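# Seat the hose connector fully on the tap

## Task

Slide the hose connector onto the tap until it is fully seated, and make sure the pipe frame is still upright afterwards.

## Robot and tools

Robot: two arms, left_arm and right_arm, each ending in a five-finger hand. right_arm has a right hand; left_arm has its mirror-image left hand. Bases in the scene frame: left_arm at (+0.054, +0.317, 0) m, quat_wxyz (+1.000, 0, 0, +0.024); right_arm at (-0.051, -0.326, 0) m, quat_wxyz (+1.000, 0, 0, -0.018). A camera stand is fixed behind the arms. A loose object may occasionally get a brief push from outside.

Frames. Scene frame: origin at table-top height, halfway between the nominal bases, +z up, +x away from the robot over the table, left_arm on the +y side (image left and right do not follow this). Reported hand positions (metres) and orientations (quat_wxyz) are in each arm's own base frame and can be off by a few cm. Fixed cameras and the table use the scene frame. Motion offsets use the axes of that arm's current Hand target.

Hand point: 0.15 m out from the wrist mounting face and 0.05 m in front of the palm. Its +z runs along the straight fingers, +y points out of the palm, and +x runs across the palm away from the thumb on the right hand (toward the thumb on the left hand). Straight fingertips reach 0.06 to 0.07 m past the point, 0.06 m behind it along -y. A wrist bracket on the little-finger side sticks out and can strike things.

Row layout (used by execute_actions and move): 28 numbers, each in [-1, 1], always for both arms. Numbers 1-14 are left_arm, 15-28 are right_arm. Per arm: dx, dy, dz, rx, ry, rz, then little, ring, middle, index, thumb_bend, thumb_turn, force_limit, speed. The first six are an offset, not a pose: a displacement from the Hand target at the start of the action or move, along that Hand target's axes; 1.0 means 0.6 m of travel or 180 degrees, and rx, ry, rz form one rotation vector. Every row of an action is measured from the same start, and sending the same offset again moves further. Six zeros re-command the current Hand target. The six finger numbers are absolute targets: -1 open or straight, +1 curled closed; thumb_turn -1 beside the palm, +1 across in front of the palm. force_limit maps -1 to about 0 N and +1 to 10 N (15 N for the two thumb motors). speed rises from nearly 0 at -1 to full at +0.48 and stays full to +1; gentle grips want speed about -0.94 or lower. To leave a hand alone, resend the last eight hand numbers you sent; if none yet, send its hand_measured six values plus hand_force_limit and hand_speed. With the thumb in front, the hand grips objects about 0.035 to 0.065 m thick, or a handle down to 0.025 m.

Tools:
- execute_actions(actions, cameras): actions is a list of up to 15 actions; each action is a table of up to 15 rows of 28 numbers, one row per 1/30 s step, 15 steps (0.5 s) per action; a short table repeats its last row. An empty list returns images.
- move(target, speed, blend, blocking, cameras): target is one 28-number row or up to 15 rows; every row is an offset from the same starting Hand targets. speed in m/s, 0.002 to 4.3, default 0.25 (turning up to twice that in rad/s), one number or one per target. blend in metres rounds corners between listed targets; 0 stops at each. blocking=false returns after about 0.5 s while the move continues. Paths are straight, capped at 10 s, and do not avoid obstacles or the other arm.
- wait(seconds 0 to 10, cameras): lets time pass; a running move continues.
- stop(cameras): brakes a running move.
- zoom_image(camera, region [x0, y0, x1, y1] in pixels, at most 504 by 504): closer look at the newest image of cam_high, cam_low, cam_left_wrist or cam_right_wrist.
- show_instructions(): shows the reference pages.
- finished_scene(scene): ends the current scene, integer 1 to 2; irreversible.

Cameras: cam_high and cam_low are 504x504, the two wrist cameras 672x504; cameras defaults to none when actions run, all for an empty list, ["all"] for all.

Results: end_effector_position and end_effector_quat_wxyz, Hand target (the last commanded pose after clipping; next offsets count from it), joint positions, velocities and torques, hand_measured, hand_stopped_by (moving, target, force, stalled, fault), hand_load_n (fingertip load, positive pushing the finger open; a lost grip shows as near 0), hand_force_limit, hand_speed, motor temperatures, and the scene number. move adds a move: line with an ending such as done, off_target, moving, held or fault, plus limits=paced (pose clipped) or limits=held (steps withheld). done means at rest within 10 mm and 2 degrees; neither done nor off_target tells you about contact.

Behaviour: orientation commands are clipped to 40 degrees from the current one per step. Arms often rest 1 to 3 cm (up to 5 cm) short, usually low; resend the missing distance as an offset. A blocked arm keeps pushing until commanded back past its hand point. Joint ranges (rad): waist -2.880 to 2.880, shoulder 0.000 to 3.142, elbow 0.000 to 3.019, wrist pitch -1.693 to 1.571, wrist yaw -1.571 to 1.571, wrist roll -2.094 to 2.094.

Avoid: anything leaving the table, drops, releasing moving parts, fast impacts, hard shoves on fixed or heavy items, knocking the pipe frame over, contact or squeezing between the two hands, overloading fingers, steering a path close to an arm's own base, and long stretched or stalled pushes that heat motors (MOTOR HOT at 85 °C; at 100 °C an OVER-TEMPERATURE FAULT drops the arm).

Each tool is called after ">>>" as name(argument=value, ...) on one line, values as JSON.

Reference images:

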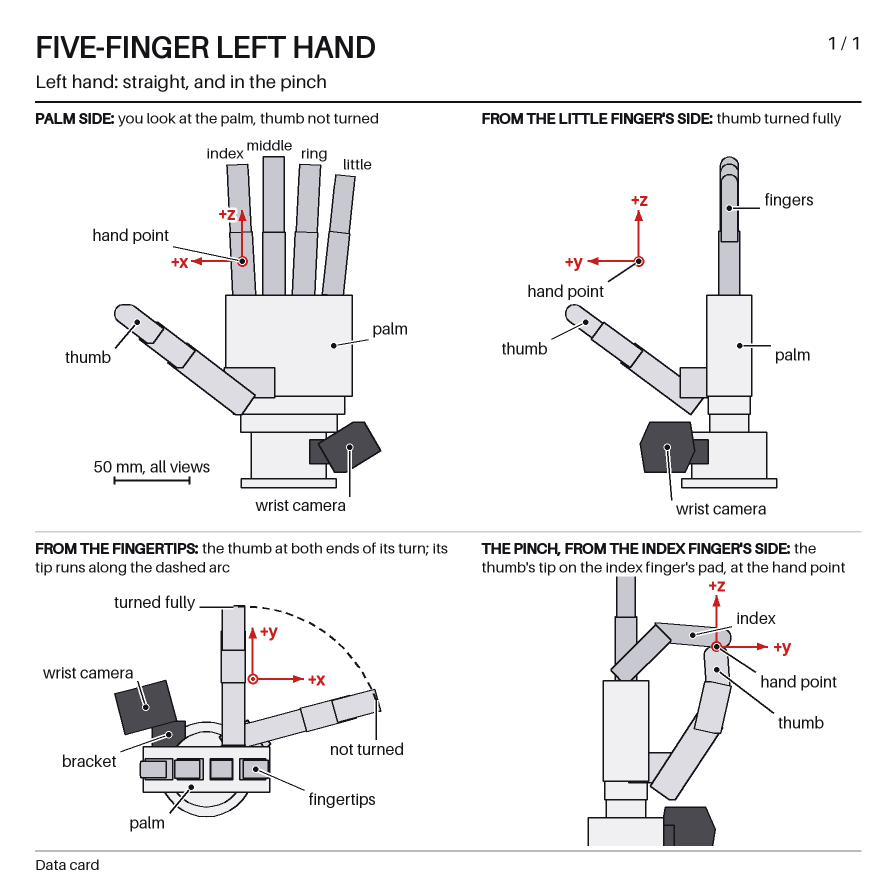

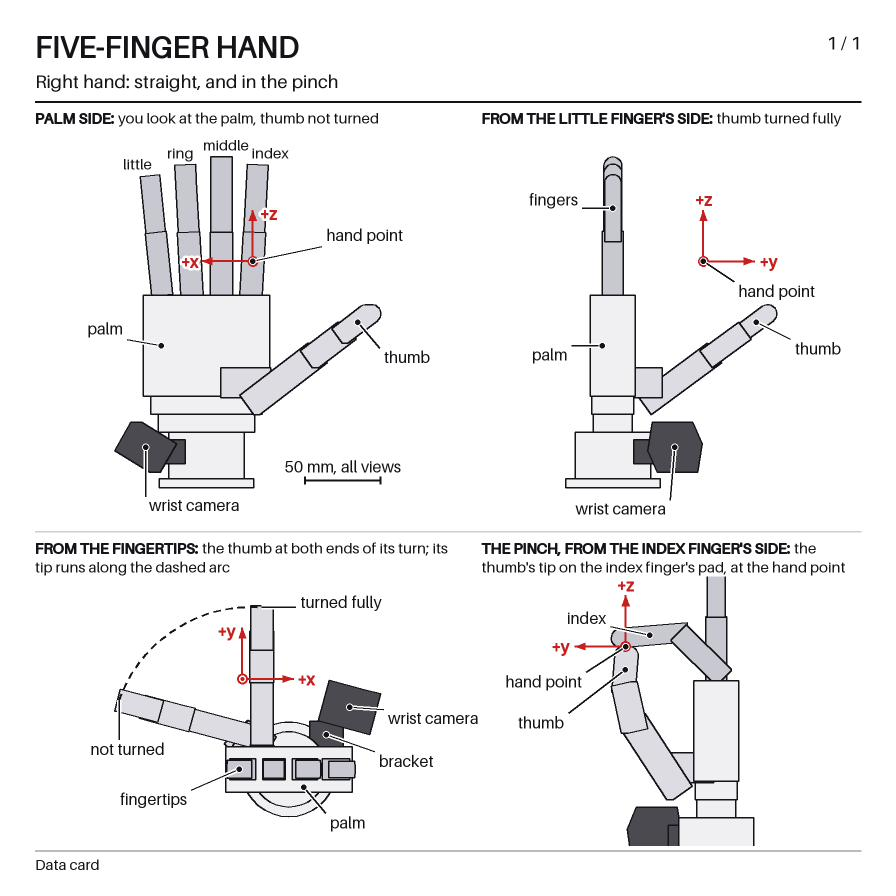

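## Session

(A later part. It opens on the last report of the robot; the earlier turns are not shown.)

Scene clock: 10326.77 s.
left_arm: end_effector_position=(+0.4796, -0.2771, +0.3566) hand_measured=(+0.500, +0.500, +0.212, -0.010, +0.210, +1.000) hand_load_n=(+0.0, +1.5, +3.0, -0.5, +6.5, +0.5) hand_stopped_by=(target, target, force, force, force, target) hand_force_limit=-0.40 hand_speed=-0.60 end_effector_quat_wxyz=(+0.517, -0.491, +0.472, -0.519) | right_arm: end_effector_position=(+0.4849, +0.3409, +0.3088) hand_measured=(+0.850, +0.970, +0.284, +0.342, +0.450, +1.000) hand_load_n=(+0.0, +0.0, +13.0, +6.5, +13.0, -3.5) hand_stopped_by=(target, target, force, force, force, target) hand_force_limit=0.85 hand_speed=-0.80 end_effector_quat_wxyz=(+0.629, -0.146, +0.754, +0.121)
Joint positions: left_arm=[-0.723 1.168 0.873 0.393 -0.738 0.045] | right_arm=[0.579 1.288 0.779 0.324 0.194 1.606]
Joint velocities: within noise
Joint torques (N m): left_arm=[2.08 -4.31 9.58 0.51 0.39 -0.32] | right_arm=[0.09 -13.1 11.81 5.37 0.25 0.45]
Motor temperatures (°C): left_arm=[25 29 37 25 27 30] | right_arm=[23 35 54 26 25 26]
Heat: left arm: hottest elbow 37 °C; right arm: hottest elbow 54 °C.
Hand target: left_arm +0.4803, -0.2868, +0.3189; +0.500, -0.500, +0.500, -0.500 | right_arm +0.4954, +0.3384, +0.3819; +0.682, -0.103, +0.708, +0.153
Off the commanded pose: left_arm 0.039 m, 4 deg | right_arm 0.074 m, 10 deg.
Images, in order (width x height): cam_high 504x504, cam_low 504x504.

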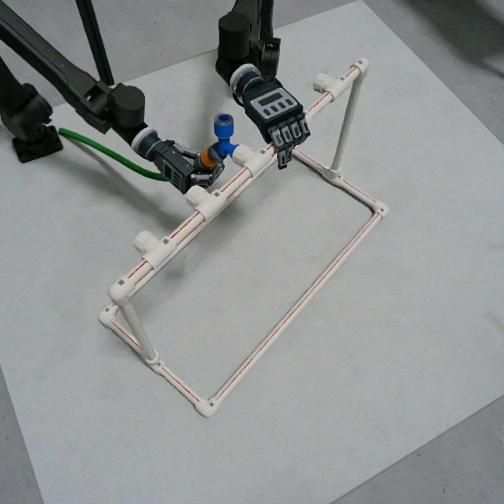

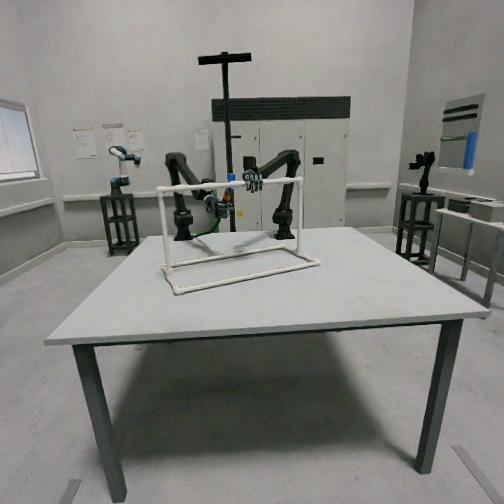

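>>> zoom_image(camera="cam_high", region=[180, 100, 260, 180])

>>> zoom_image(camera="cam_high", region=[190, 130, 240, 180])

Scaled by 6.300.

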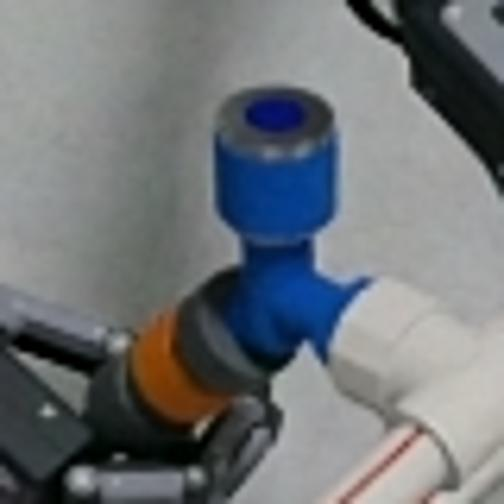

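Scaled by 10.080.

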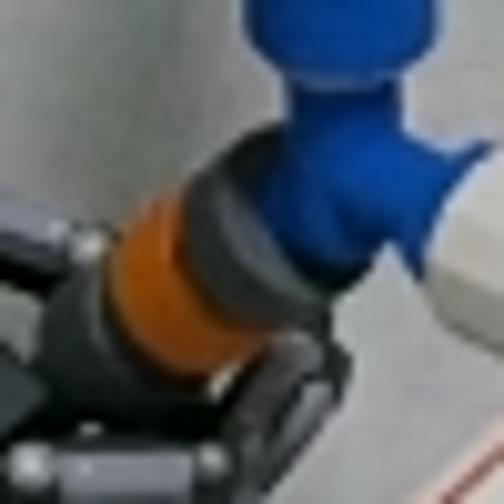

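>>> move(target=[0.0422,0,-0.0721,0,0,0,0.5,0.5,0.5,0.5,0.5,1,-0.4,-0.6,0,-0.0206,-0.081,0,0,0,0.85,0.97,0.45,0.5,0.62,1,0.85,-0.8], speed=0.04, cameras=["cam_high","cam_low"])

>>> zoom_image(camera="cam_high", region=[150, 60, 280, 190])

Scene clock: 10376.30 s.
left_arm: end_effector_position=(+0.4474, -0.3000, +0.3579) hand_measured=(+0.500, +0.500, +0.212, -0.010, +0.210, +1.000) hand_load_n=(+0.0, +1.0, +3.0, +0.0, +6.5, +0.5) hand_stopped_by=(target, target, force, force, force, target) hand_force_limit=-0.40 hand_speed=-0.60 end_effector_quat_wxyz=(+0.516, -0.499, +0.470, -0.514) | right_arm: end_effector_position=(+0.4548, +0.3166, +0.3082) hand_measured=(+0.850, +0.970, +0.284, +0.342, +0.450, +1.000) hand_load_n=(+0.0, +0.0, +13.0, +7.5, +12.5, -3.0) hand_stopped_by=(target, target, force, force, force, target) hand_force_limit=0.85 hand_speed=-0.80 end_effector_quat_wxyz=(+0.635, -0.138, +0.750, +0.122)
Joint positions: left_arm=[-0.831 1.15 0.872 0.369 -0.862 0.041] | right_arm=[0.575 1.184 0.678 0.339 0.2 1.613]
Joint torques (N m): left_arm=[0.5 -5.3 7.46 1.14 0.32 -0.28] | right_arm=[-0.03 -14.68 11.14 3.88 -0.08 0.38]
Heat: left arm: hottest elbow 40 °C; right arm: hottest elbow 54 °C.
Hand target: left_arm +0.4370, -0.3123, +0.3191; +0.500, -0.500, +0.500, -0.500 | right_arm +0.4544, +0.3095, +0.3820; +0.682, -0.103, +0.708, +0.153
Off the commanded pose: left_arm 0.042 m, 4 deg | right_arm 0.074 m, 9 deg.
move: off_target (left_arm, right_arm)
Images, in order (width x height): cam_high 504x504, cam_low 504x504.

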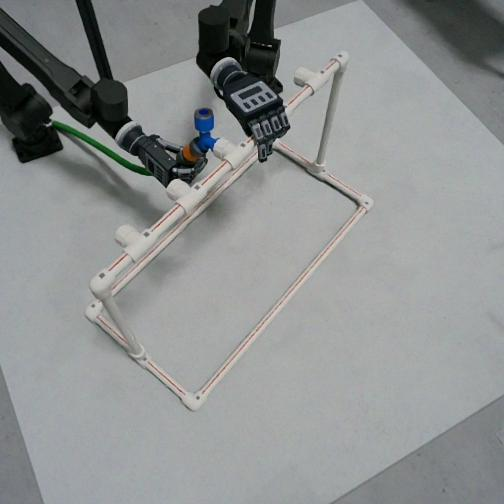

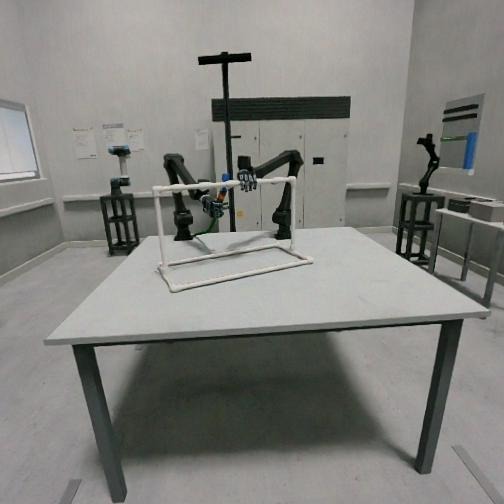

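Scaled by 3.877.

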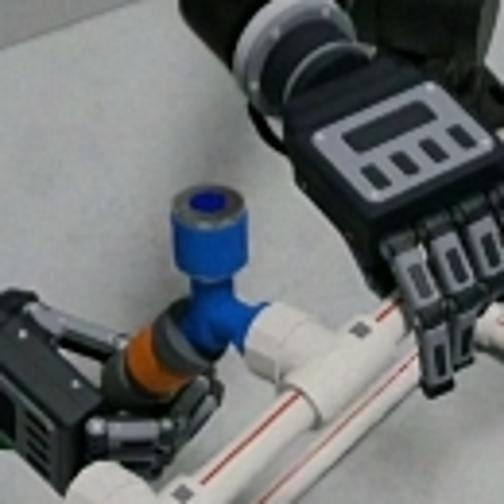

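>>> move(target=[0.0422,0,-0.0721,0,0,0,0.5,0.5,0.5,0.5,0.5,1,-0.4,-0.6,0,-0.0206,-0.081,0,0,0,0.85,0.97,0.45,0.5,0.62,1,0.85,-0.8], speed=0.04, cameras=["cam_high"])

>>> move(target=[0.0422,0,-0.0721,0,0,0,0.5,0.5,0.5,0.5,0.5,1,-0.4,-0.6,0,-0.0206,-0.081,0,0,0,0.85,0.97,0.45,0.5,0.62,1,0.85,-0.8], speed=0.04, cameras=["cam_high","cam_low"])

>>> zoom_image(camera="cam_high", region=[120, 60, 250, 190])

Scene clock: 10392.27 s.
left_arm: end_effector_position=(+0.4042, -0.3266, +0.3581) hand_measured=(+0.500, +0.500, +0.212, -0.010, +0.210, +1.000) hand_load_n=(+0.0, +1.5, +3.0, +0.0, +7.0, +0.0) hand_stopped_by=(target, target, force, force, force, target) hand_force_limit=-0.40 hand_speed=-0.60 end_effector_quat_wxyz=(+0.511, -0.504, +0.470, -0.515) | right_arm: end_effector_position=(+0.4133, +0.2871, +0.3079) hand_measured=(+0.850, +0.970, +0.284, +0.342, +0.450, +1.000) hand_load_n=(+0.0, +0.0, +13.0, +7.0, +12.5, -3.5) hand_stopped_by=(target, target, force, force, force, target) hand_force_limit=0.85 hand_speed=-0.80 end_effector_quat_wxyz=(+0.634, -0.137, +0.751, +0.121)
Joint positions: left_arm=[-0.966 1.13 0.86 0.363 -0.995 0.04] | right_arm=[0.568 1.02 0.568 0.281 0.196 1.613]
Joint torques (N m): left_arm=[0.5 -4.66 7.17 1.18 0.27 -0.26] | right_arm=[-0.21 -12.04 11.93 3.67 -0.22 0.38]
Heat: left arm: hottest elbow 40 °C; right arm: hottest elbow 53 °C.
Hand target: left_arm +0.3936, -0.3377, +0.3190; +0.500, -0.500, +0.500, -0.500 | right_arm +0.4134, +0.2807, +0.3822; +0.682, -0.103, +0.708, +0.153
Off the commanded pose: left_arm 0.042 m, 4 deg | right_arm 0.074 m, 9 deg.
move: off_target (left_arm, right_arm)
Images, in order (width x height): cam_high 504x504.

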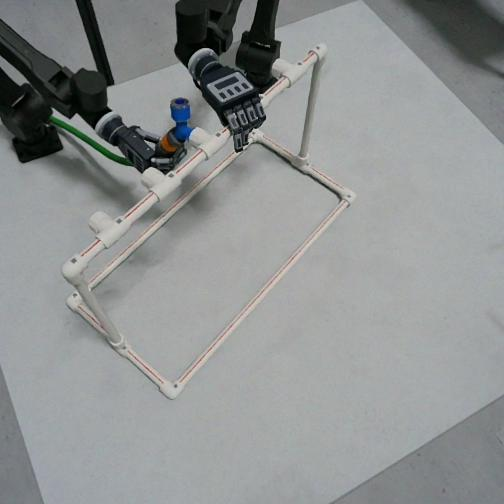

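Scene clock: 10394.10 s.
left_arm: end_effector_position=(+0.3601, -0.3506, +0.3581) hand_measured=(+0.500, +0.500, +0.212, -0.010, +0.210, +1.000) hand_load_n=(+0.0, +1.5, +3.0, +0.0, +7.5, -0.5) hand_stopped_by=(target, target, force, force, force, target) hand_force_limit=-0.40 hand_speed=-0.60 end_effector_quat_wxyz=(+0.507, -0.507, +0.471, -0.514) | right_arm: end_effector_position=(+0.3718, +0.2582, +0.3075) hand_measured=(+0.850, +0.970, +0.284, +0.342, +0.450, +1.000) hand_load_n=(+0.0, +0.0, +13.0, +7.0, +12.5, -3.5) hand_stopped_by=(target, target, force, force, force, target) hand_force_limit=0.85 hand_speed=-0.80 end_effector_quat_wxyz=(+0.632, -0.138, +0.753, +0.122)
Joint positions: left_arm=[-1.103 1.123 0.859 0.363 -1.131 0.046] | right_arm=[0.559 0.831 0.476 0.179 0.185 1.613]
Joint torques (N m): left_arm=[0.44 -3.72 7.28 1.21 0.21 -0.29] | right_arm=[-0.38 -9.23 12.81 3.89 -0.2 0.37]
Heat: left arm: hottest elbow 40 °C; right arm: hottest elbow 53 °C.
Hand target: left_arm +0.3504, -0.3628, +0.3190; +0.500, -0.500, +0.500, -0.500 | right_arm +0.3724, +0.2518, +0.3823; +0.682, -0.103, +0.708, +0.153
Off the commanded pose: left_arm 0.042 m, 4 deg | right_arm 0.075 m, 9 deg.
move: off_target (left_arm, right_arm)
Images, in order (width x height): cam_high 504x504, cam_low 504x504.

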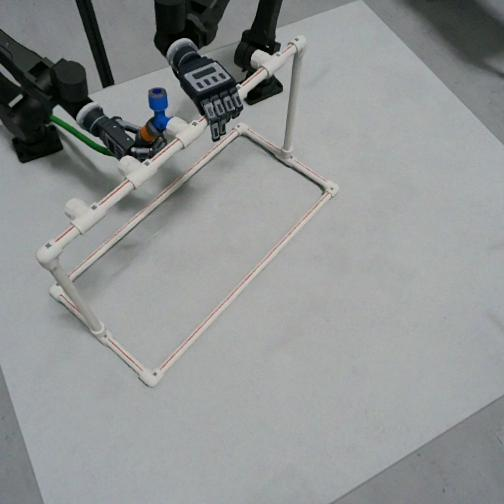

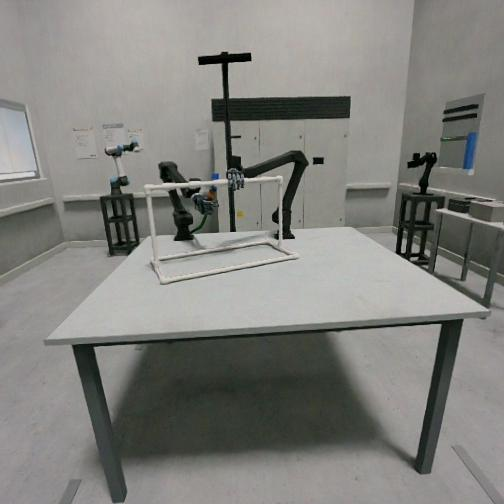

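Scaled by 3.877.

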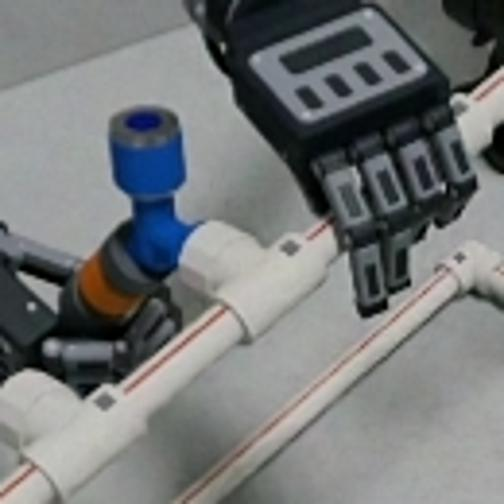

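>>> move(target=[[0.025,0.0167,-0.0433,0,0,0,0.5,0.5,0.5,0.5,0.5,1,-0.4,-0.6,-0.1662,0.0173,0.012,0,0,0,0.85,0.97,0.45,0.5,0.62,1,0.85,-0.8],[0.025,0.0167,-0.0433,0,0,0,0.5,0.5,0.5,0.5,0.5,1,-0.4,-0.6,-0.1642,0.0415,0.006,0,0,0,0.85,0.97,0.45,0.5,0.62,1,0.85,-0.8],[0.025,0.0167,-0.0433,0,0,0,0.5,0.5,0.5,0.5,0.5,1,-0.4,-0.6,-0.1682,-0.0069,0.018,0,0,0,0.85,0.97,0.45,0.5,0.62,1,0.85,-0.8],[0.025,0.0167,-0.0433,0,0,0,0.5,0.5,0.5,0.5,0.5,1,-0.4,-0.6,-0.181,0.0135,-0.0078,0,0,0,0.85,0.97,0.45,0.5,0.62,1,0.85,-0.8],[0.025,0.0167,-0.0433,0,0,0,0.5,0.5,0.5,0.5,0.5,1,-0.4,-0.6,-0.1514,0.0211,0.0318,0,0,0,0.85,0.97,0.45,0.5,0.62,1,0.85,-0.8],[0.025,0.0167,-0.0433,0,0,0,0.5,0.5,0.5,0.5,0.5,1,-0.4,-0.6,-0.1662,0.0173,0.012,0,0,0,0.85,0.97,0.45,0.5,0.62,1,0.85,-0.8]], speed=0.08, blend=0.004, cameras=["cam_high","cam_low"])

>>> zoom_image(camera="cam_high", region=[120, 60, 200, 140])

>>> move(target=[0,0,0,0,0,0,0.5,0.5,0.5,0.5,0.5,1,-0.4,-0.6,0.1662,-0.0173,-0.012,0,0,0,0.85,0.97,0.45,0.5,0.62,1,0.85,-0.8], speed=0.12)

Scene clock: 10651.13 s.
left_arm: end_effector_position=(+0.3341, -0.3620, +0.3582) hand_measured=(+0.500, +0.500, +0.212, -0.010, +0.210, +1.000) hand_load_n=(+0.0, +1.0, +3.0, +0.0, +8.0, +0.0) hand_stopped_by=(target, target, force, force, force, target) hand_force_limit=-0.40 hand_speed=-0.60 end_effector_quat_wxyz=(+0.506, -0.509, +0.470, -0.513) | right_arm: end_effector_position=(+0.3544, +0.2447, +0.3115) hand_measured=(+0.850, +0.970, +0.284, +0.342, +0.450, +1.000) hand_load_n=(+0.0, +0.0, +13.0, +6.5, +13.0, -5.5) hand_stopped_by=(target, target, force, force, force, target) hand_force_limit=0.85 hand_speed=-0.80 end_effector_quat_wxyz=(+0.572, -0.161, +0.798, +0.099)
Joint positions: left_arm=[-1.182 1.123 0.858 0.375 -1.212 0.056] | right_arm=[0.542 0.72 0.564 -0.18 0.163 1.598]
Joint torques (N m): left_arm=[0.26 -2.2 6.05 2.02 0.22 -0.37] | right_arm=[0.85 -8 23.01 5.63 0.23 0.55]
Motor temperatures (°C): left_arm=[25 29 39 25 25 24] | right_arm=[23 33 56 25 24 26]
Heat: left arm: hottest elbow 39 °C; right arm: hottest elbow 56 °C.
Hand target: left_arm +0.3245, -0.3778, +0.3091; +0.500, -0.500, +0.500, -0.500 | right_arm +0.3801, +0.2577, +0.4825; +0.682, -0.103, +0.707, +0.153
Off the commanded pose: left_arm 0.052 m, 4 deg | right_arm 0.173 m, 19 deg.
move: off_target (left_arm, right_arm)
Images, in order (width x height): cam_high 504x504, cam_low 504x504.

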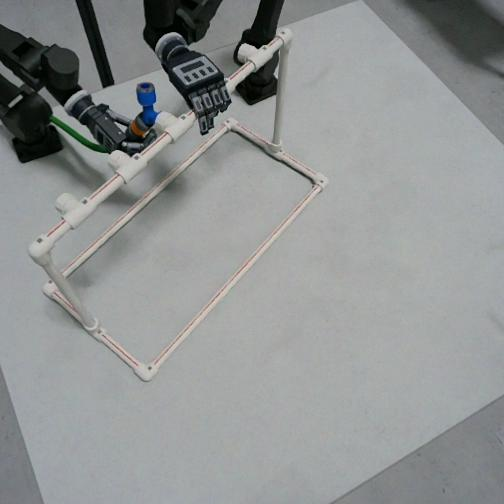

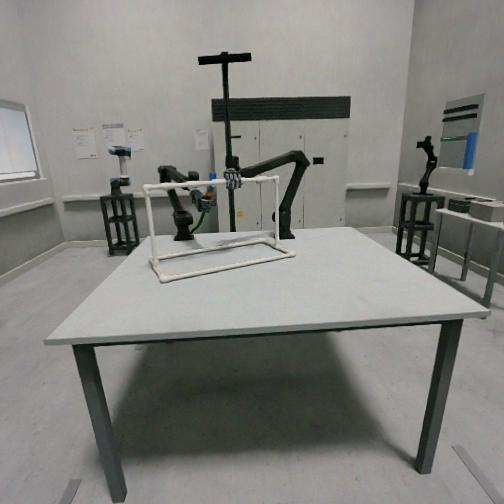

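Scaled by 6.300.

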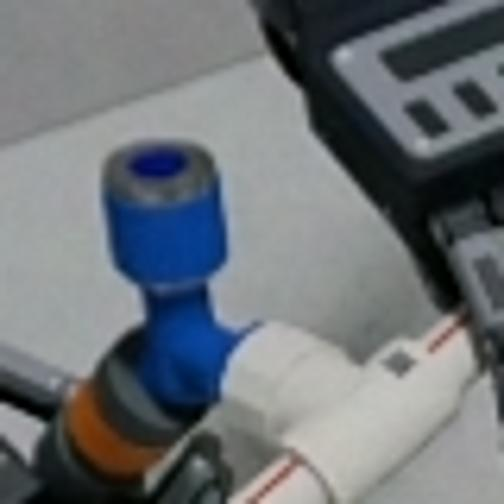

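Scene clock: 10652.77 s.
left_arm: end_effector_position=(+0.3322, -0.3632, +0.3581) hand_measured=(+0.500, +0.500, +0.212, -0.010, +0.210, +1.000) hand_load_n=(+0.0, +1.0, +3.5, +0.0, +8.0, +0.0) hand_stopped_by=(target, target, force, force, force, target) hand_force_limit=-0.40 hand_speed=-0.60 end_effector_quat_wxyz=(+0.505, -0.508, +0.471, -0.514) | right_arm: end_effector_position=(+0.3648, +0.2490, +0.3085) hand_measured=(+0.850, +0.970, +0.284, +0.342, +0.450, +1.000) hand_load_n=(+0.0, +0.0, +13.0, +6.5, +12.5, -4.5) hand_stopped_by=(target, target, force, force, force, target) hand_force_limit=0.85 hand_speed=-0.80 end_effector_quat_wxyz=(+0.627, -0.143, +0.757, +0.115)
Joint positions: left_arm=[-1.187 1.123 0.857 0.38 -1.214 0.06] | right_arm=[0.542 0.78 0.471 0.118 0.171 1.599]
Joint torques (N m): left_arm=[0.67 -2.14 6.09 1.91 0.28 -0.41] | right_arm=[0.62 -5.48 13.08 5.5 0.09 0.53]
Motor temperatures (°C): left_arm=[25 29 39 25 25 24] | right_arm=[23 33 57 25 24 26]
Heat: left arm: hottest elbow 39 °C; right arm: hottest elbow 57 °C.
Hand target: left_arm +0.3244, -0.3779, +0.3090; +0.500, -0.500, +0.500, -0.500 | right_arm +0.3724, +0.2518, +0.3822; +0.682, -0.103, +0.708, +0.153
Off the commanded pose: left_arm 0.052 m, 4 deg | right_arm 0.074 m, 11 deg.
move: off_target (left_arm, right_arm)

>>> execute_actions(actions=[], cameras=["cam_high","cam_right_wrist"])

>>> zoom_image(camera="cam_high", region=[120, 100, 170, 150])

>>> zoom_image(camera="cam_right_wrist", region=[200, 250, 350, 400])

Scene clock: 10662.53 s.
left_arm: end_effector_position=(+0.3322, -0.3632, +0.3581) hand_measured=(+0.500, +0.500, +0.212, -0.010, +0.210, +1.000) hand_load_n=(+0.0, +1.0, +3.5, +0.0, +8.0, +0.0) hand_stopped_by=(target, target, force, force, force, target) hand_force_limit=-0.40 hand_speed=-0.60 end_effector_quat_wxyz=(+0.505, -0.508, +0.471, -0.514) | right_arm: end_effector_position=(+0.3648, +0.2490, +0.3085) hand_measured=(+0.850, +0.970, +0.284, +0.342, +0.450, +1.000) hand_load_n=(+0.0, +0.0, +13.0, +6.5, +13.0, -5.0) hand_stopped_by=(target, target, force, force, force, target) hand_force_limit=0.85 hand_speed=-0.80 end_effector_quat_wxyz=(+0.627, -0.143, +0.757, +0.115)
Joint positions: left_arm=[-1.187 1.123 0.857 0.38 -1.214 0.06] | right_arm=[0.542 0.78 0.471 0.118 0.171 1.599]
Joint velocities: within noise
Joint torques (N m): left_arm=[0.67 -2.2 6.09 1.89 0.29 -0.41] | right_arm=[0.67 -5.66 13.08 5.64 0.09 0.53]
Motor temperatures (°C): left_arm=[25 29 38 25 25 24] | right_arm=[23 33 58 25 24 26]
Heat: left arm: hottest elbow 38 °C; right arm: hottest elbow 58 °C.
Hand target: left_arm +0.3244, -0.3779, +0.3090; +0.500, -0.500, +0.500, -0.500 | right_arm +0.3724, +0.2518, +0.3822; +0.682, -0.103, +0.708, +0.153
Off the commanded pose: left_arm 0.052 m, 4 deg | right_arm 0.074 m, 11 deg.
camera_calibration:
cam_right_wrist: T_world_to_cam=[[-0.41733, 0.868846, -0.266351, 0.0137333], [-0.491048, 0.0310186, 0.87058, -0.111185], [0.764662, 0.49411, 0.4137, -0.419315], [0, 0, 0, 1]] pos_world=[0.271768, 0.198704, 0.273924]
Images, in order (width x height): cam_high 504x504, cam_right_wrist 672x504.

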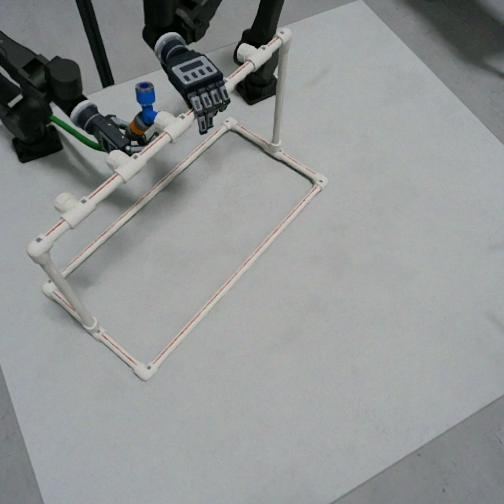

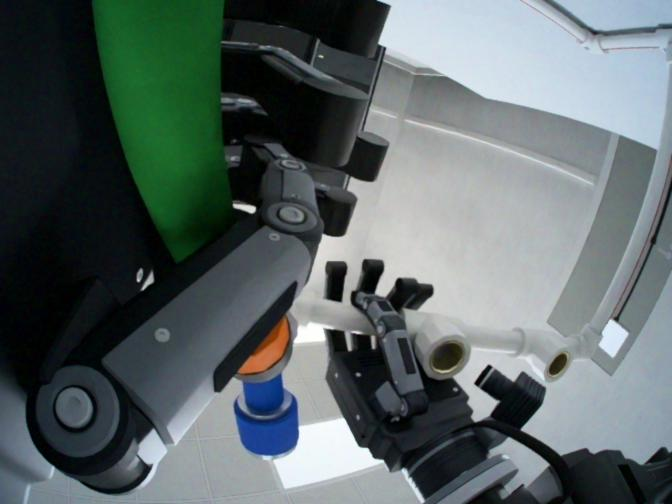

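Scaled by 10.080.

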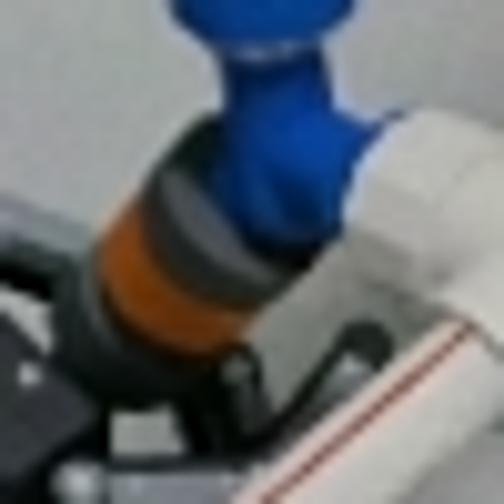

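Scaled by 3.360 from the camera's 672x504 image, which has a finer 960x720 frame.

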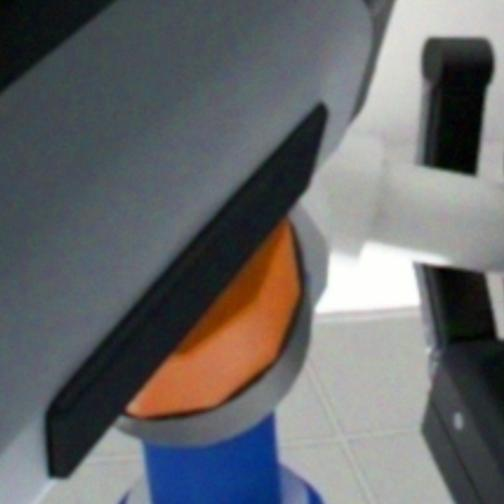

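>>> zoom_image(camera="cam_right_wrist", region=[220, 300, 320, 400])

>>> execute_actions(actions=[], cameras=["cam_low"])

>>> zoom_image(camera="cam_low", region=[190, 165, 240, 215])

Scaled by 5.040 from the camera's 672x504 image, which has a finer 960x720 frame.

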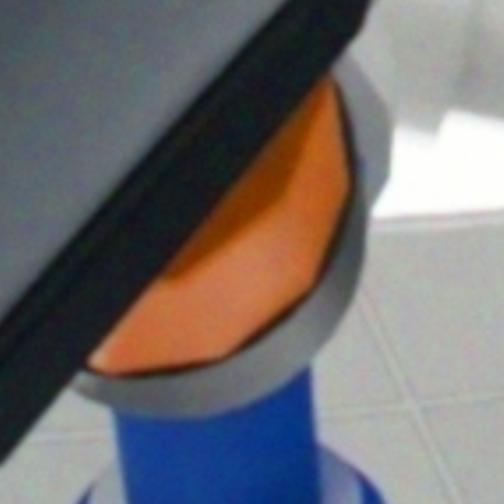

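Scene clock: 10694.93 s.
left_arm: end_effector_position=(+0.3322, -0.3632, +0.3581) hand_measured=(+0.500, +0.500, +0.212, -0.010, +0.210, +1.000) hand_load_n=(-0.5, +1.0, +3.5, +0.0, +8.0, +0.0) hand_stopped_by=(target, target, force, force, force, target) hand_force_limit=-0.40 hand_speed=-0.60 end_effector_quat_wxyz=(+0.505, -0.508, +0.471, -0.514) | right_arm: end_effector_position=(+0.3648, +0.2490, +0.3085) hand_measured=(+0.850, +0.970, +0.284, +0.342, +0.450, +1.000) hand_load_n=(+0.0, +0.0, +13.0, +6.5, +13.0, -5.0) hand_stopped_by=(target, target, force, force, force, target) hand_force_limit=0.85 hand_speed=-0.80 end_effector_quat_wxyz=(+0.627, -0.143, +0.757, +0.115)
Joint positions: left_arm=[-1.187 1.123 0.857 0.38 -1.214 0.06] | right_arm=[0.542 0.78 0.471 0.118 0.171 1.599]
Joint velocities: within noise
Joint torques (N m): left_arm=[0.62 -2.2 6.08 1.91 0.28 -0.41] | right_arm=[0.62 -5.6 13.12 5.6 0.1 0.54]
Motor temperatures (°C): left_arm=[25 29 37 25 25 24] | right_arm=[23 33 59 26 24 26]
Heat: left arm: hottest elbow 37 °C; right arm: hottest elbow 59 °C.
Hand target: left_arm +0.3244, -0.3779, +0.3090; +0.500, -0.500, +0.500, -0.500 | right_arm +0.3724, +0.2518, +0.3822; +0.682, -0.103, +0.708, +0.153
Off the commanded pose: left_arm 0.052 m, 4 deg | right_arm 0.074 m, 11 deg.
Images, in order (width x height): cam_low 504x504.

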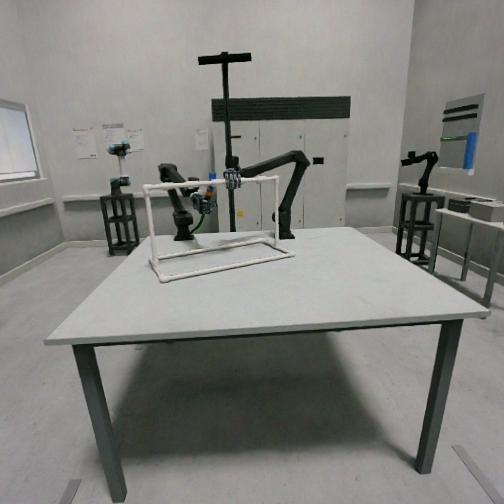

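Scaled by 10.080.

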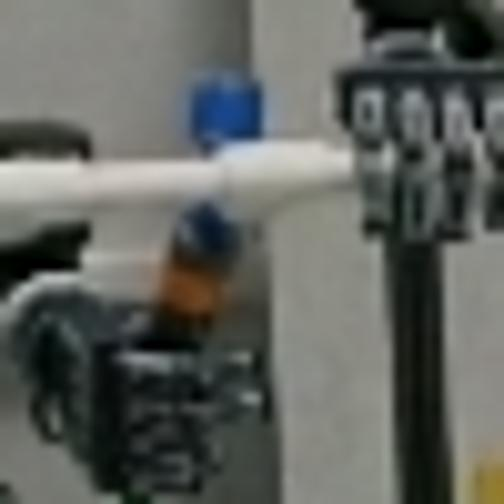

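>>> move(target=[0,0,0,0,0,0,0.5,0.5,0.5,0.5,0.5,1,-0.4,-0.6,0.0499,-0.0038,0.0012,0,0,0,0.85,0.97,0.45,0.5,0.62,1,0.85,-0.8], speed=0.06, cameras=["cam_right_wrist"])

>>> zoom_image(camera="cam_right_wrist", region=[220, 300, 320, 400])

Scene clock: 10721.60 s.
left_arm: end_effector_position=(+0.3322, -0.3632, +0.3581) hand_measured=(+0.500, +0.500, +0.212, -0.010, +0.210, +1.000) hand_load_n=(+0.0, +0.5, +3.0, +0.0, +8.0, +0.0) hand_stopped_by=(target, target, force, force, force, target) hand_force_limit=-0.40 hand_speed=-0.60 end_effector_quat_wxyz=(+0.505, -0.508, +0.471, -0.514) | right_arm: end_effector_position=(+0.3687, +0.2497, +0.3080) hand_measured=(+0.850, +0.970, +0.284, +0.342, +0.450, +1.000) hand_load_n=(+0.0, +0.0, +13.0, +7.0, +12.5, -3.5) hand_stopped_by=(target, target, force, force, force, target) hand_force_limit=0.85 hand_speed=-0.80 end_effector_quat_wxyz=(+0.649, -0.130, +0.739, +0.126)
Joint positions: left_arm=[-1.187 1.123 0.857 0.38 -1.214 0.06] | right_arm=[0.542 0.82 0.434 0.258 0.176 1.611]
Joint torques (N m): left_arm=[0.67 -2.2 6.09 1.89 0.29 -0.41] | right_arm=[0.85 -4.66 11.03 4.66 0.06 0.4]
Motor temperatures (°C): left_arm=[25 29 37 25 25 24] | right_arm=[23 32 60 26 24 26]
Heat: left arm: hottest elbow 37 °C; right arm: hottest elbow 60 °C.
Hand target: left_arm +0.3244, -0.3779, +0.3090; +0.500, -0.500, +0.500, -0.500 | right_arm +0.3723, +0.2519, +0.3523; +0.682, -0.103, +0.708, +0.153
Off the commanded pose: left_arm 0.052 m, 4 deg | right_arm 0.044 m, 7 deg.
move: off_target (left_arm, right_arm)
camera_calibration:
cam_right_wrist: T_world_to_cam=[[-0.398266, 0.882749, -0.249276, -0.00104183], [-0.534885, -0.00272856, 0.84492, -0.0764472], [0.745172, 0.469837, 0.473256, -0.427522], [0, 0, 0, 1]] pos_world=[0.277272, 0.201577, 0.266659]
Images, in order (width x height): cam_right_wrist 672x504.

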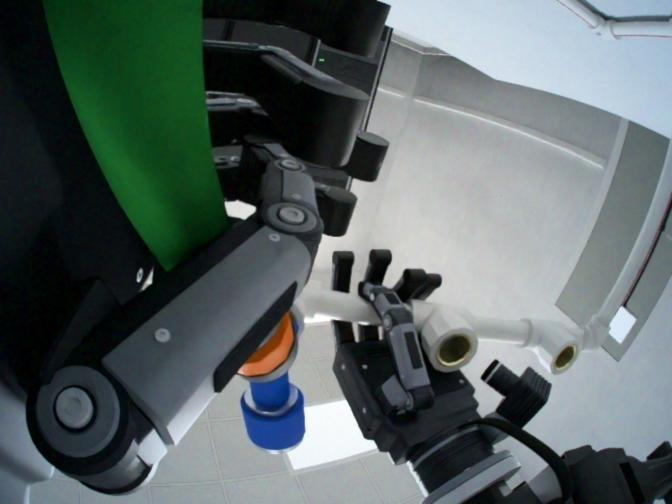

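Scaled by 5.040 from the camera's 672x504 image, which has a finer 960x720 frame.

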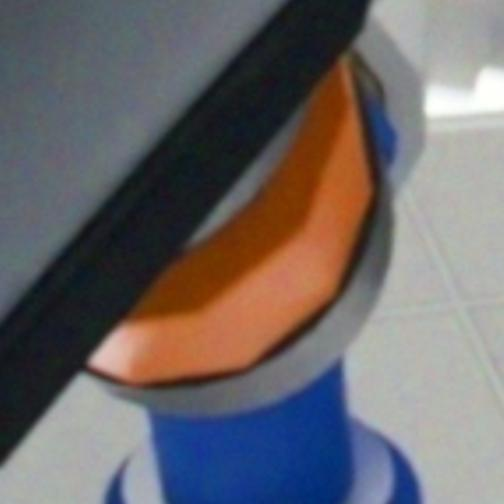

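>>> move(target=[0,0,0,0,0,0,0.5,0.5,0.5,0.5,0.5,1,-0.4,-0.6,0,0,0,0,0,0,0.6,0.6,0.15,0.2,0.62,1,0.85,-0.85])

>>> move(target=[0,0,0,0,0,0,0.5,0.5,0.5,0.5,0.5,1,-0.4,-0.6,0,0,0,0,0,0,0.2,0.2,-0.1,-0.1,0.2,1,0.85,-0.8], cameras=["cam_right_wrist","cam_high"])

>>> zoom_image(camera="cam_right_wrist", region=[200, 250, 350, 400])

Scene clock: 10736.17 s.
left_arm: end_effector_position=(+0.3322, -0.3632, +0.3581) hand_measured=(+0.500, +0.500, +0.212, -0.010, +0.210, +1.000) hand_load_n=(+0.0, +0.5, +3.0, -0.5, +8.0, +0.0) hand_stopped_by=(target, target, force, force, force, target) hand_force_limit=-0.40 hand_speed=-0.60 end_effector_quat_wxyz=(+0.505, -0.508, +0.471, -0.514) | right_arm: end_effector_position=(+0.3686, +0.2501, +0.3078) hand_measured=(+0.600, +0.600, +0.150, +0.200, +0.452, +1.000) hand_load_n=(+0.0, +0.0, -0.5, +0.0, +1.0, -3.5) hand_stopped_by=(target, target, target, target, force, target) hand_force_limit=0.85 hand_speed=-0.85 end_effector_quat_wxyz=(+0.649, -0.130, +0.739, +0.126)
Joint positions: left_arm=[-1.187 1.123 0.857 0.38 -1.214 0.06] | right_arm=[0.543 0.821 0.434 0.259 0.176 1.611]
Joint torques (N m): left_arm=[0.67 -2.2 6.08 1.89 0.28 -0.41] | right_arm=[0.79 -4.72 11.04 4.66 0.08 0.4]
Motor temperatures (°C): left_arm=[25 29 37 25 25 24] | right_arm=[23 32 57 25 24 26]
Heat: left arm: hottest elbow 37 °C; right arm: hottest elbow 57 °C.
Hand target: left_arm +0.3244, -0.3779, +0.3090; +0.500, -0.500, +0.500, -0.500 | right_arm +0.3724, +0.2519, +0.3522; +0.682, -0.103, +0.708, +0.153
Off the commanded pose: left_arm 0.052 m, 4 deg | right_arm 0.045 m, 7 deg.
move: off_target (left_arm, right_arm)

Scene clock: 10737.33 s.
left_arm: end_effector_position=(+0.3322, -0.3632, +0.3581) hand_measured=(+0.500, +0.500, +0.212, -0.010, +0.210, +1.000) hand_load_n=(+0.0, +1.0, +3.0, +0.0, +8.0, +0.0) hand_stopped_by=(target, target, force, force, force, target) hand_force_limit=-0.40 hand_speed=-0.60 end_effector_quat_wxyz=(+0.505, -0.508, +0.471, -0.514) | right_arm: end_effector_position=(+0.3695, +0.2497, +0.3085) hand_measured=(+0.200, +0.200, -0.100, -0.100, +0.200, +1.000) hand_load_n=(+0.0, +0.0, +0.0, +0.0, +0.5, -3.5) hand_stopped_by=(target, target, target, target, target, target) hand_force_limit=0.85 hand_speed=-0.80 end_effector_quat_wxyz=(+0.650, -0.127, +0.738, +0.127)
Joint positions: left_arm=[-1.187 1.123 0.857 0.38 -1.214 0.06] | right_arm=[0.543 0.823 0.434 0.265 0.179 1.616]
Joint torques (N m): left_arm=[0.67 -2.2 6.09 1.89 0.29 -0.41] | right_arm=[0.67 -4.95 11.03 4.44 -0.02 0.36]
Motor temperatures (°C): left_arm=[25 29 37 25 25 24] | right_arm=[23 32 56 25 24 26]
Heat: left arm: hottest elbow 37 °C; right arm: hottest elbow 56 °C.
Hand target: left_arm +0.3244, -0.3779, +0.3090; +0.500, -0.500, +0.500, -0.500 | right_arm +0.3724, +0.2519, +0.3522; +0.682, -0.103, +0.708, +0.153
Off the commanded pose: left_arm 0.052 m, 4 deg | right_arm 0.044 m, 6 deg.
move: off_target (left_arm, right_arm)
camera_calibration:
cam_right_wrist: T_world_to_cam=[[-0.395858, 0.885167, -0.244492, -0.00368912], [-0.535408, -0.00616195, 0.844571, -0.0752304], [0.746079, 0.465233, 0.476365, -0.428528], [0, 0, 0, 1]] pos_world=[0.277976, 0.202167, 0.266771]
Images, in order (width x height): cam_high 504x504, cam_right_wrist 672x504.

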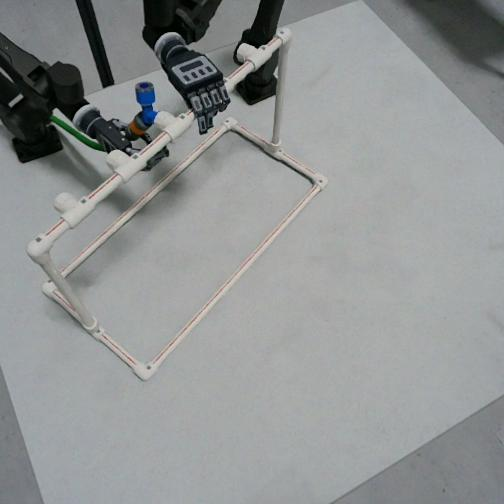

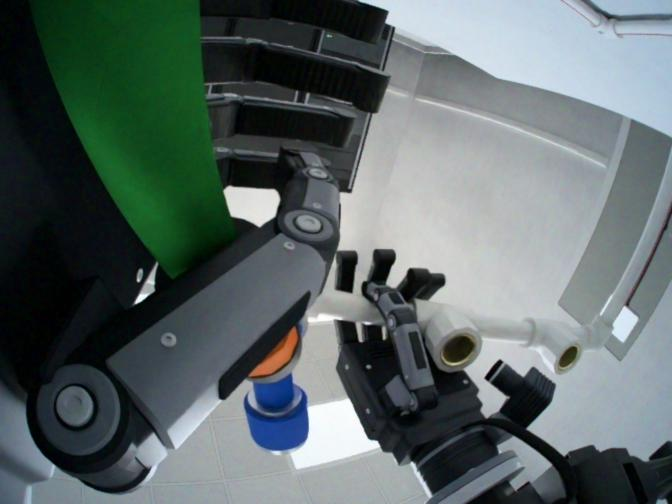

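Scaled by 3.360 from the camera's 672x504 image, which has a finer 960x720 frame.

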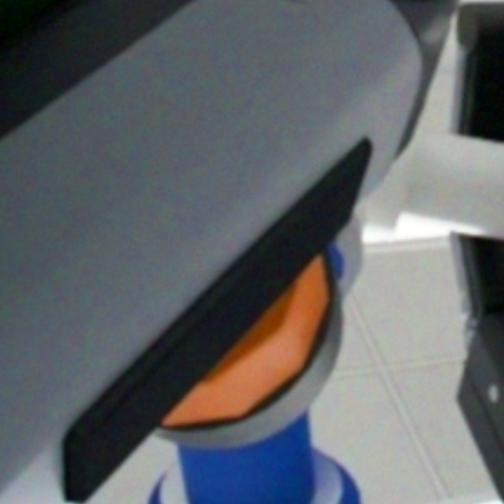

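>>> move(target=[0,0,0,0,0,0,0.5,0.5,0.5,0.5,0.5,1,-0.4,-0.6,0,0,0,0,0,0,-1,-1,-1,-1,-1,1,0.85,-0.7], cameras=["cam_right_wrist"])

>>> zoom_image(camera="cam_right_wrist", region=[150, 200, 400, 450])

Scene clock: 10746.43 s.
left_arm: end_effector_position=(+0.3322, -0.3631, +0.3581) hand_measured=(+0.500, +0.500, +0.212, -0.010, +0.210, +1.000) hand_load_n=(+0.0, +0.5, +3.0, +0.0, +8.0, +0.0) hand_stopped_by=(target, target, force, force, force, target) hand_force_limit=-0.40 hand_speed=-0.60 end_effector_quat_wxyz=(+0.506, -0.508, +0.471, -0.514) | right_arm: end_effector_position=(+0.3702, +0.2485, +0.3185) hand_measured=(-1.000, -1.000, -1.000, -1.000, -1.000, +1.000) hand_load_n=(+0.0, +0.0, +0.0, +0.0, +0.0, +0.0) hand_stopped_by=(target, target, target, target, target, target) hand_force_limit=0.85 hand_speed=-0.70 end_effector_quat_wxyz=(+0.660, -0.115, +0.730, +0.136)
Joint positions: left_arm=[-1.187 1.123 0.857 0.38 -1.214 0.06] | right_arm=[0.543 0.823 0.434 0.297 0.183 1.635]
Joint torques (N m): left_arm=[0.73 -2.2 6.09 1.91 0.29 -0.41] | right_arm=[0.79 -4.6 11.12 3.4 -0.08 0.16]
Motor temperatures (°C): left_arm=[25 29 37 25 25 24] | right_arm=[23 32 55 25 24 26]
Heat: left arm: hottest elbow 37 °C; right arm: hottest elbow 55 °C.
Hand target: left_arm +0.3244, -0.3778, +0.3090; +0.500, -0.500, +0.500, -0.500 | right_arm +0.3724, +0.2519, +0.3522; +0.682, -0.103, +0.708, +0.153
Off the commanded pose: left_arm 0.052 m, 4 deg | right_arm 0.034 m, 4 deg.
move: off_target (left_arm, right_arm)
camera_calibration:
cam_right_wrist: T_world_to_cam=[[-0.385439, 0.895494, -0.222548, -0.0132237], [-0.553151, -0.0311954, 0.832497, -0.0666464], [0.738554, 0.443979, 0.507367, -0.435096], [0, 0, 0, 1]] pos_world=[0.27938, 0.202936, 0.273294]
Images, in order (width x height): cam_right_wrist 672x504.

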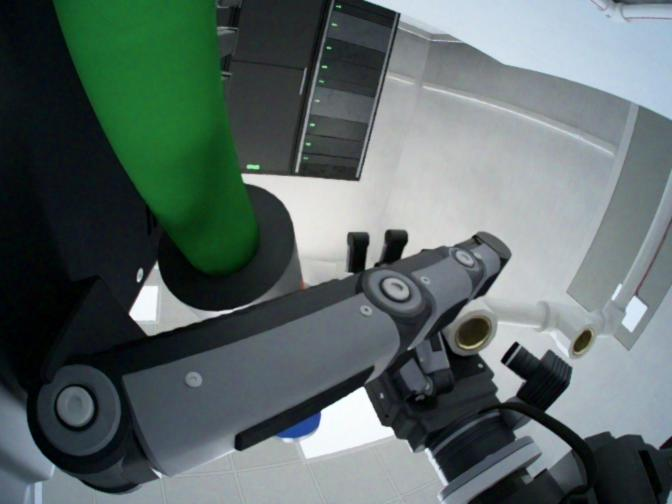

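Scaled by 2.016 from the camera's 672x504 image, which has a finer 960x720 frame.

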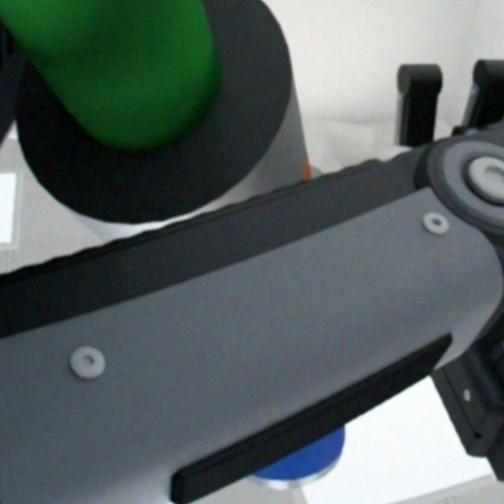

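>>> move(target=[0,0,0,0,0,0,0.5,0.5,0.5,0.5,0.5,1,-0.4,-0.6,0.025,0,-0.1,0,0,0,-1,-1,-1,-1,-1,1,0.85,-0.7], speed=0.08, cameras=["cam_right_wrist","cam_high"])

>>> zoom_image(camera="cam_right_wrist", region=[150, 200, 400, 450])

Scene clock: 10756.07 s.
left_arm: end_effector_position=(+0.3322, -0.3631, +0.3581) hand_measured=(+0.500, +0.500, +0.212, -0.010, +0.210, +1.000) hand_load_n=(+0.0, +0.5, +3.0, +0.0, +8.0, +0.0) hand_stopped_by=(target, target, force, force, force, target) hand_force_limit=-0.40 hand_speed=-0.60 end_effector_quat_wxyz=(+0.506, -0.508, +0.471, -0.514) | right_arm: end_effector_position=(+0.3196, +0.2280, +0.3370) hand_measured=(-1.000, -1.000, -1.000, -1.000, -1.000, +1.000) hand_load_n=(+0.5, +0.0, +0.0, +0.0, +0.0, -0.5) hand_stopped_by=(target, target, target, target, target, target) hand_force_limit=0.85 hand_speed=-0.70 end_effector_quat_wxyz=(+0.685, -0.103, +0.707, +0.144)
Joint positions: left_arm=[-1.187 1.123 0.857 0.38 -1.214 0.06] | right_arm=[0.599 0.585 0.352 0.212 0.248 1.639]
Joint torques (N m): left_arm=[0.67 -2.2 6.09 1.89 0.29 -0.41] | right_arm=[1.44 -2.26 8.83 1.96 -0.08 0.11]
Heat: left arm: hottest elbow 37 °C; right arm: hottest elbow 54 °C.
Hand target: left_arm +0.3244, -0.3778, +0.3090; +0.500, -0.500, +0.500, -0.500 | right_arm +0.3156, +0.2314, +0.3387; +0.682, -0.103, +0.708, +0.153
Off the commanded pose: left_arm 0.052 m, 4 deg | right_arm 0.005 m, 1 deg.
move: off_target (left_arm)
camera_calibration:
cam_right_wrist: T_world_to_cam=[[-0.363997, 0.907403, -0.210061, -0.0240663], [-0.602973, -0.0576818, 0.795674, -0.0763607], [0.70988, 0.416284, 0.568135, -0.402978], [0, 0, 0, 1]] pos_world=[0.231263, 0.185187, 0.284649]
Images, in order (width x height): cam_high 504x504, cam_right_wrist 672x504.

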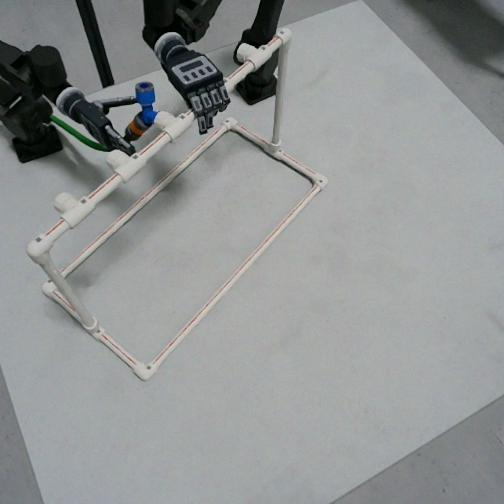

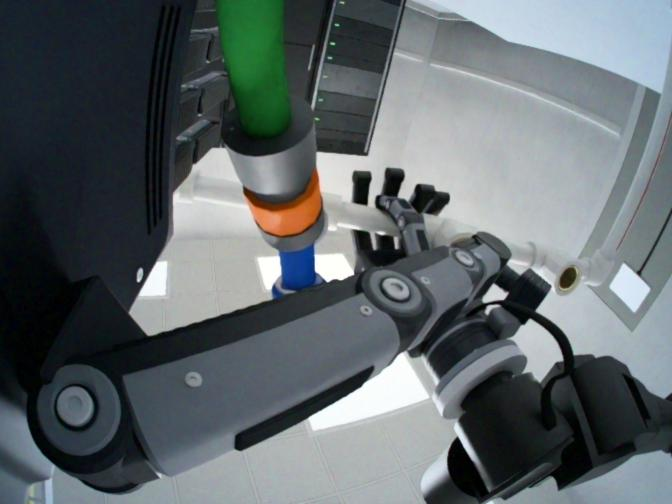

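Scaled by 2.016 from the camera's 672x504 image, which has a finer 960x720 frame.

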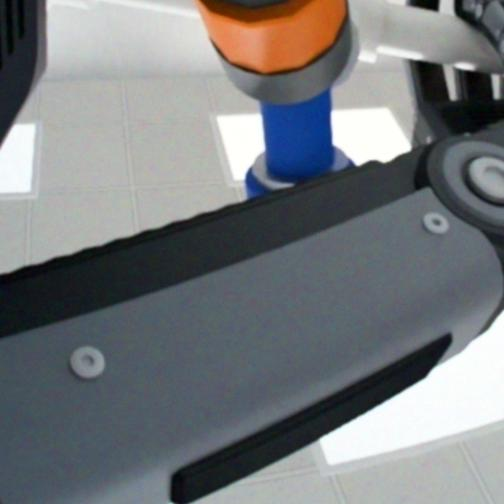

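>>> zoom_image(camera="cam_right_wrist", region=[210, 140, 350, 280])

Scaled by 3.600 from the camera's 672x504 image, which has a finer 960x720 frame.

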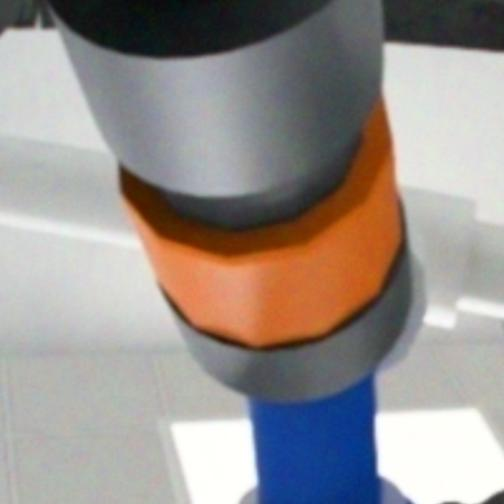

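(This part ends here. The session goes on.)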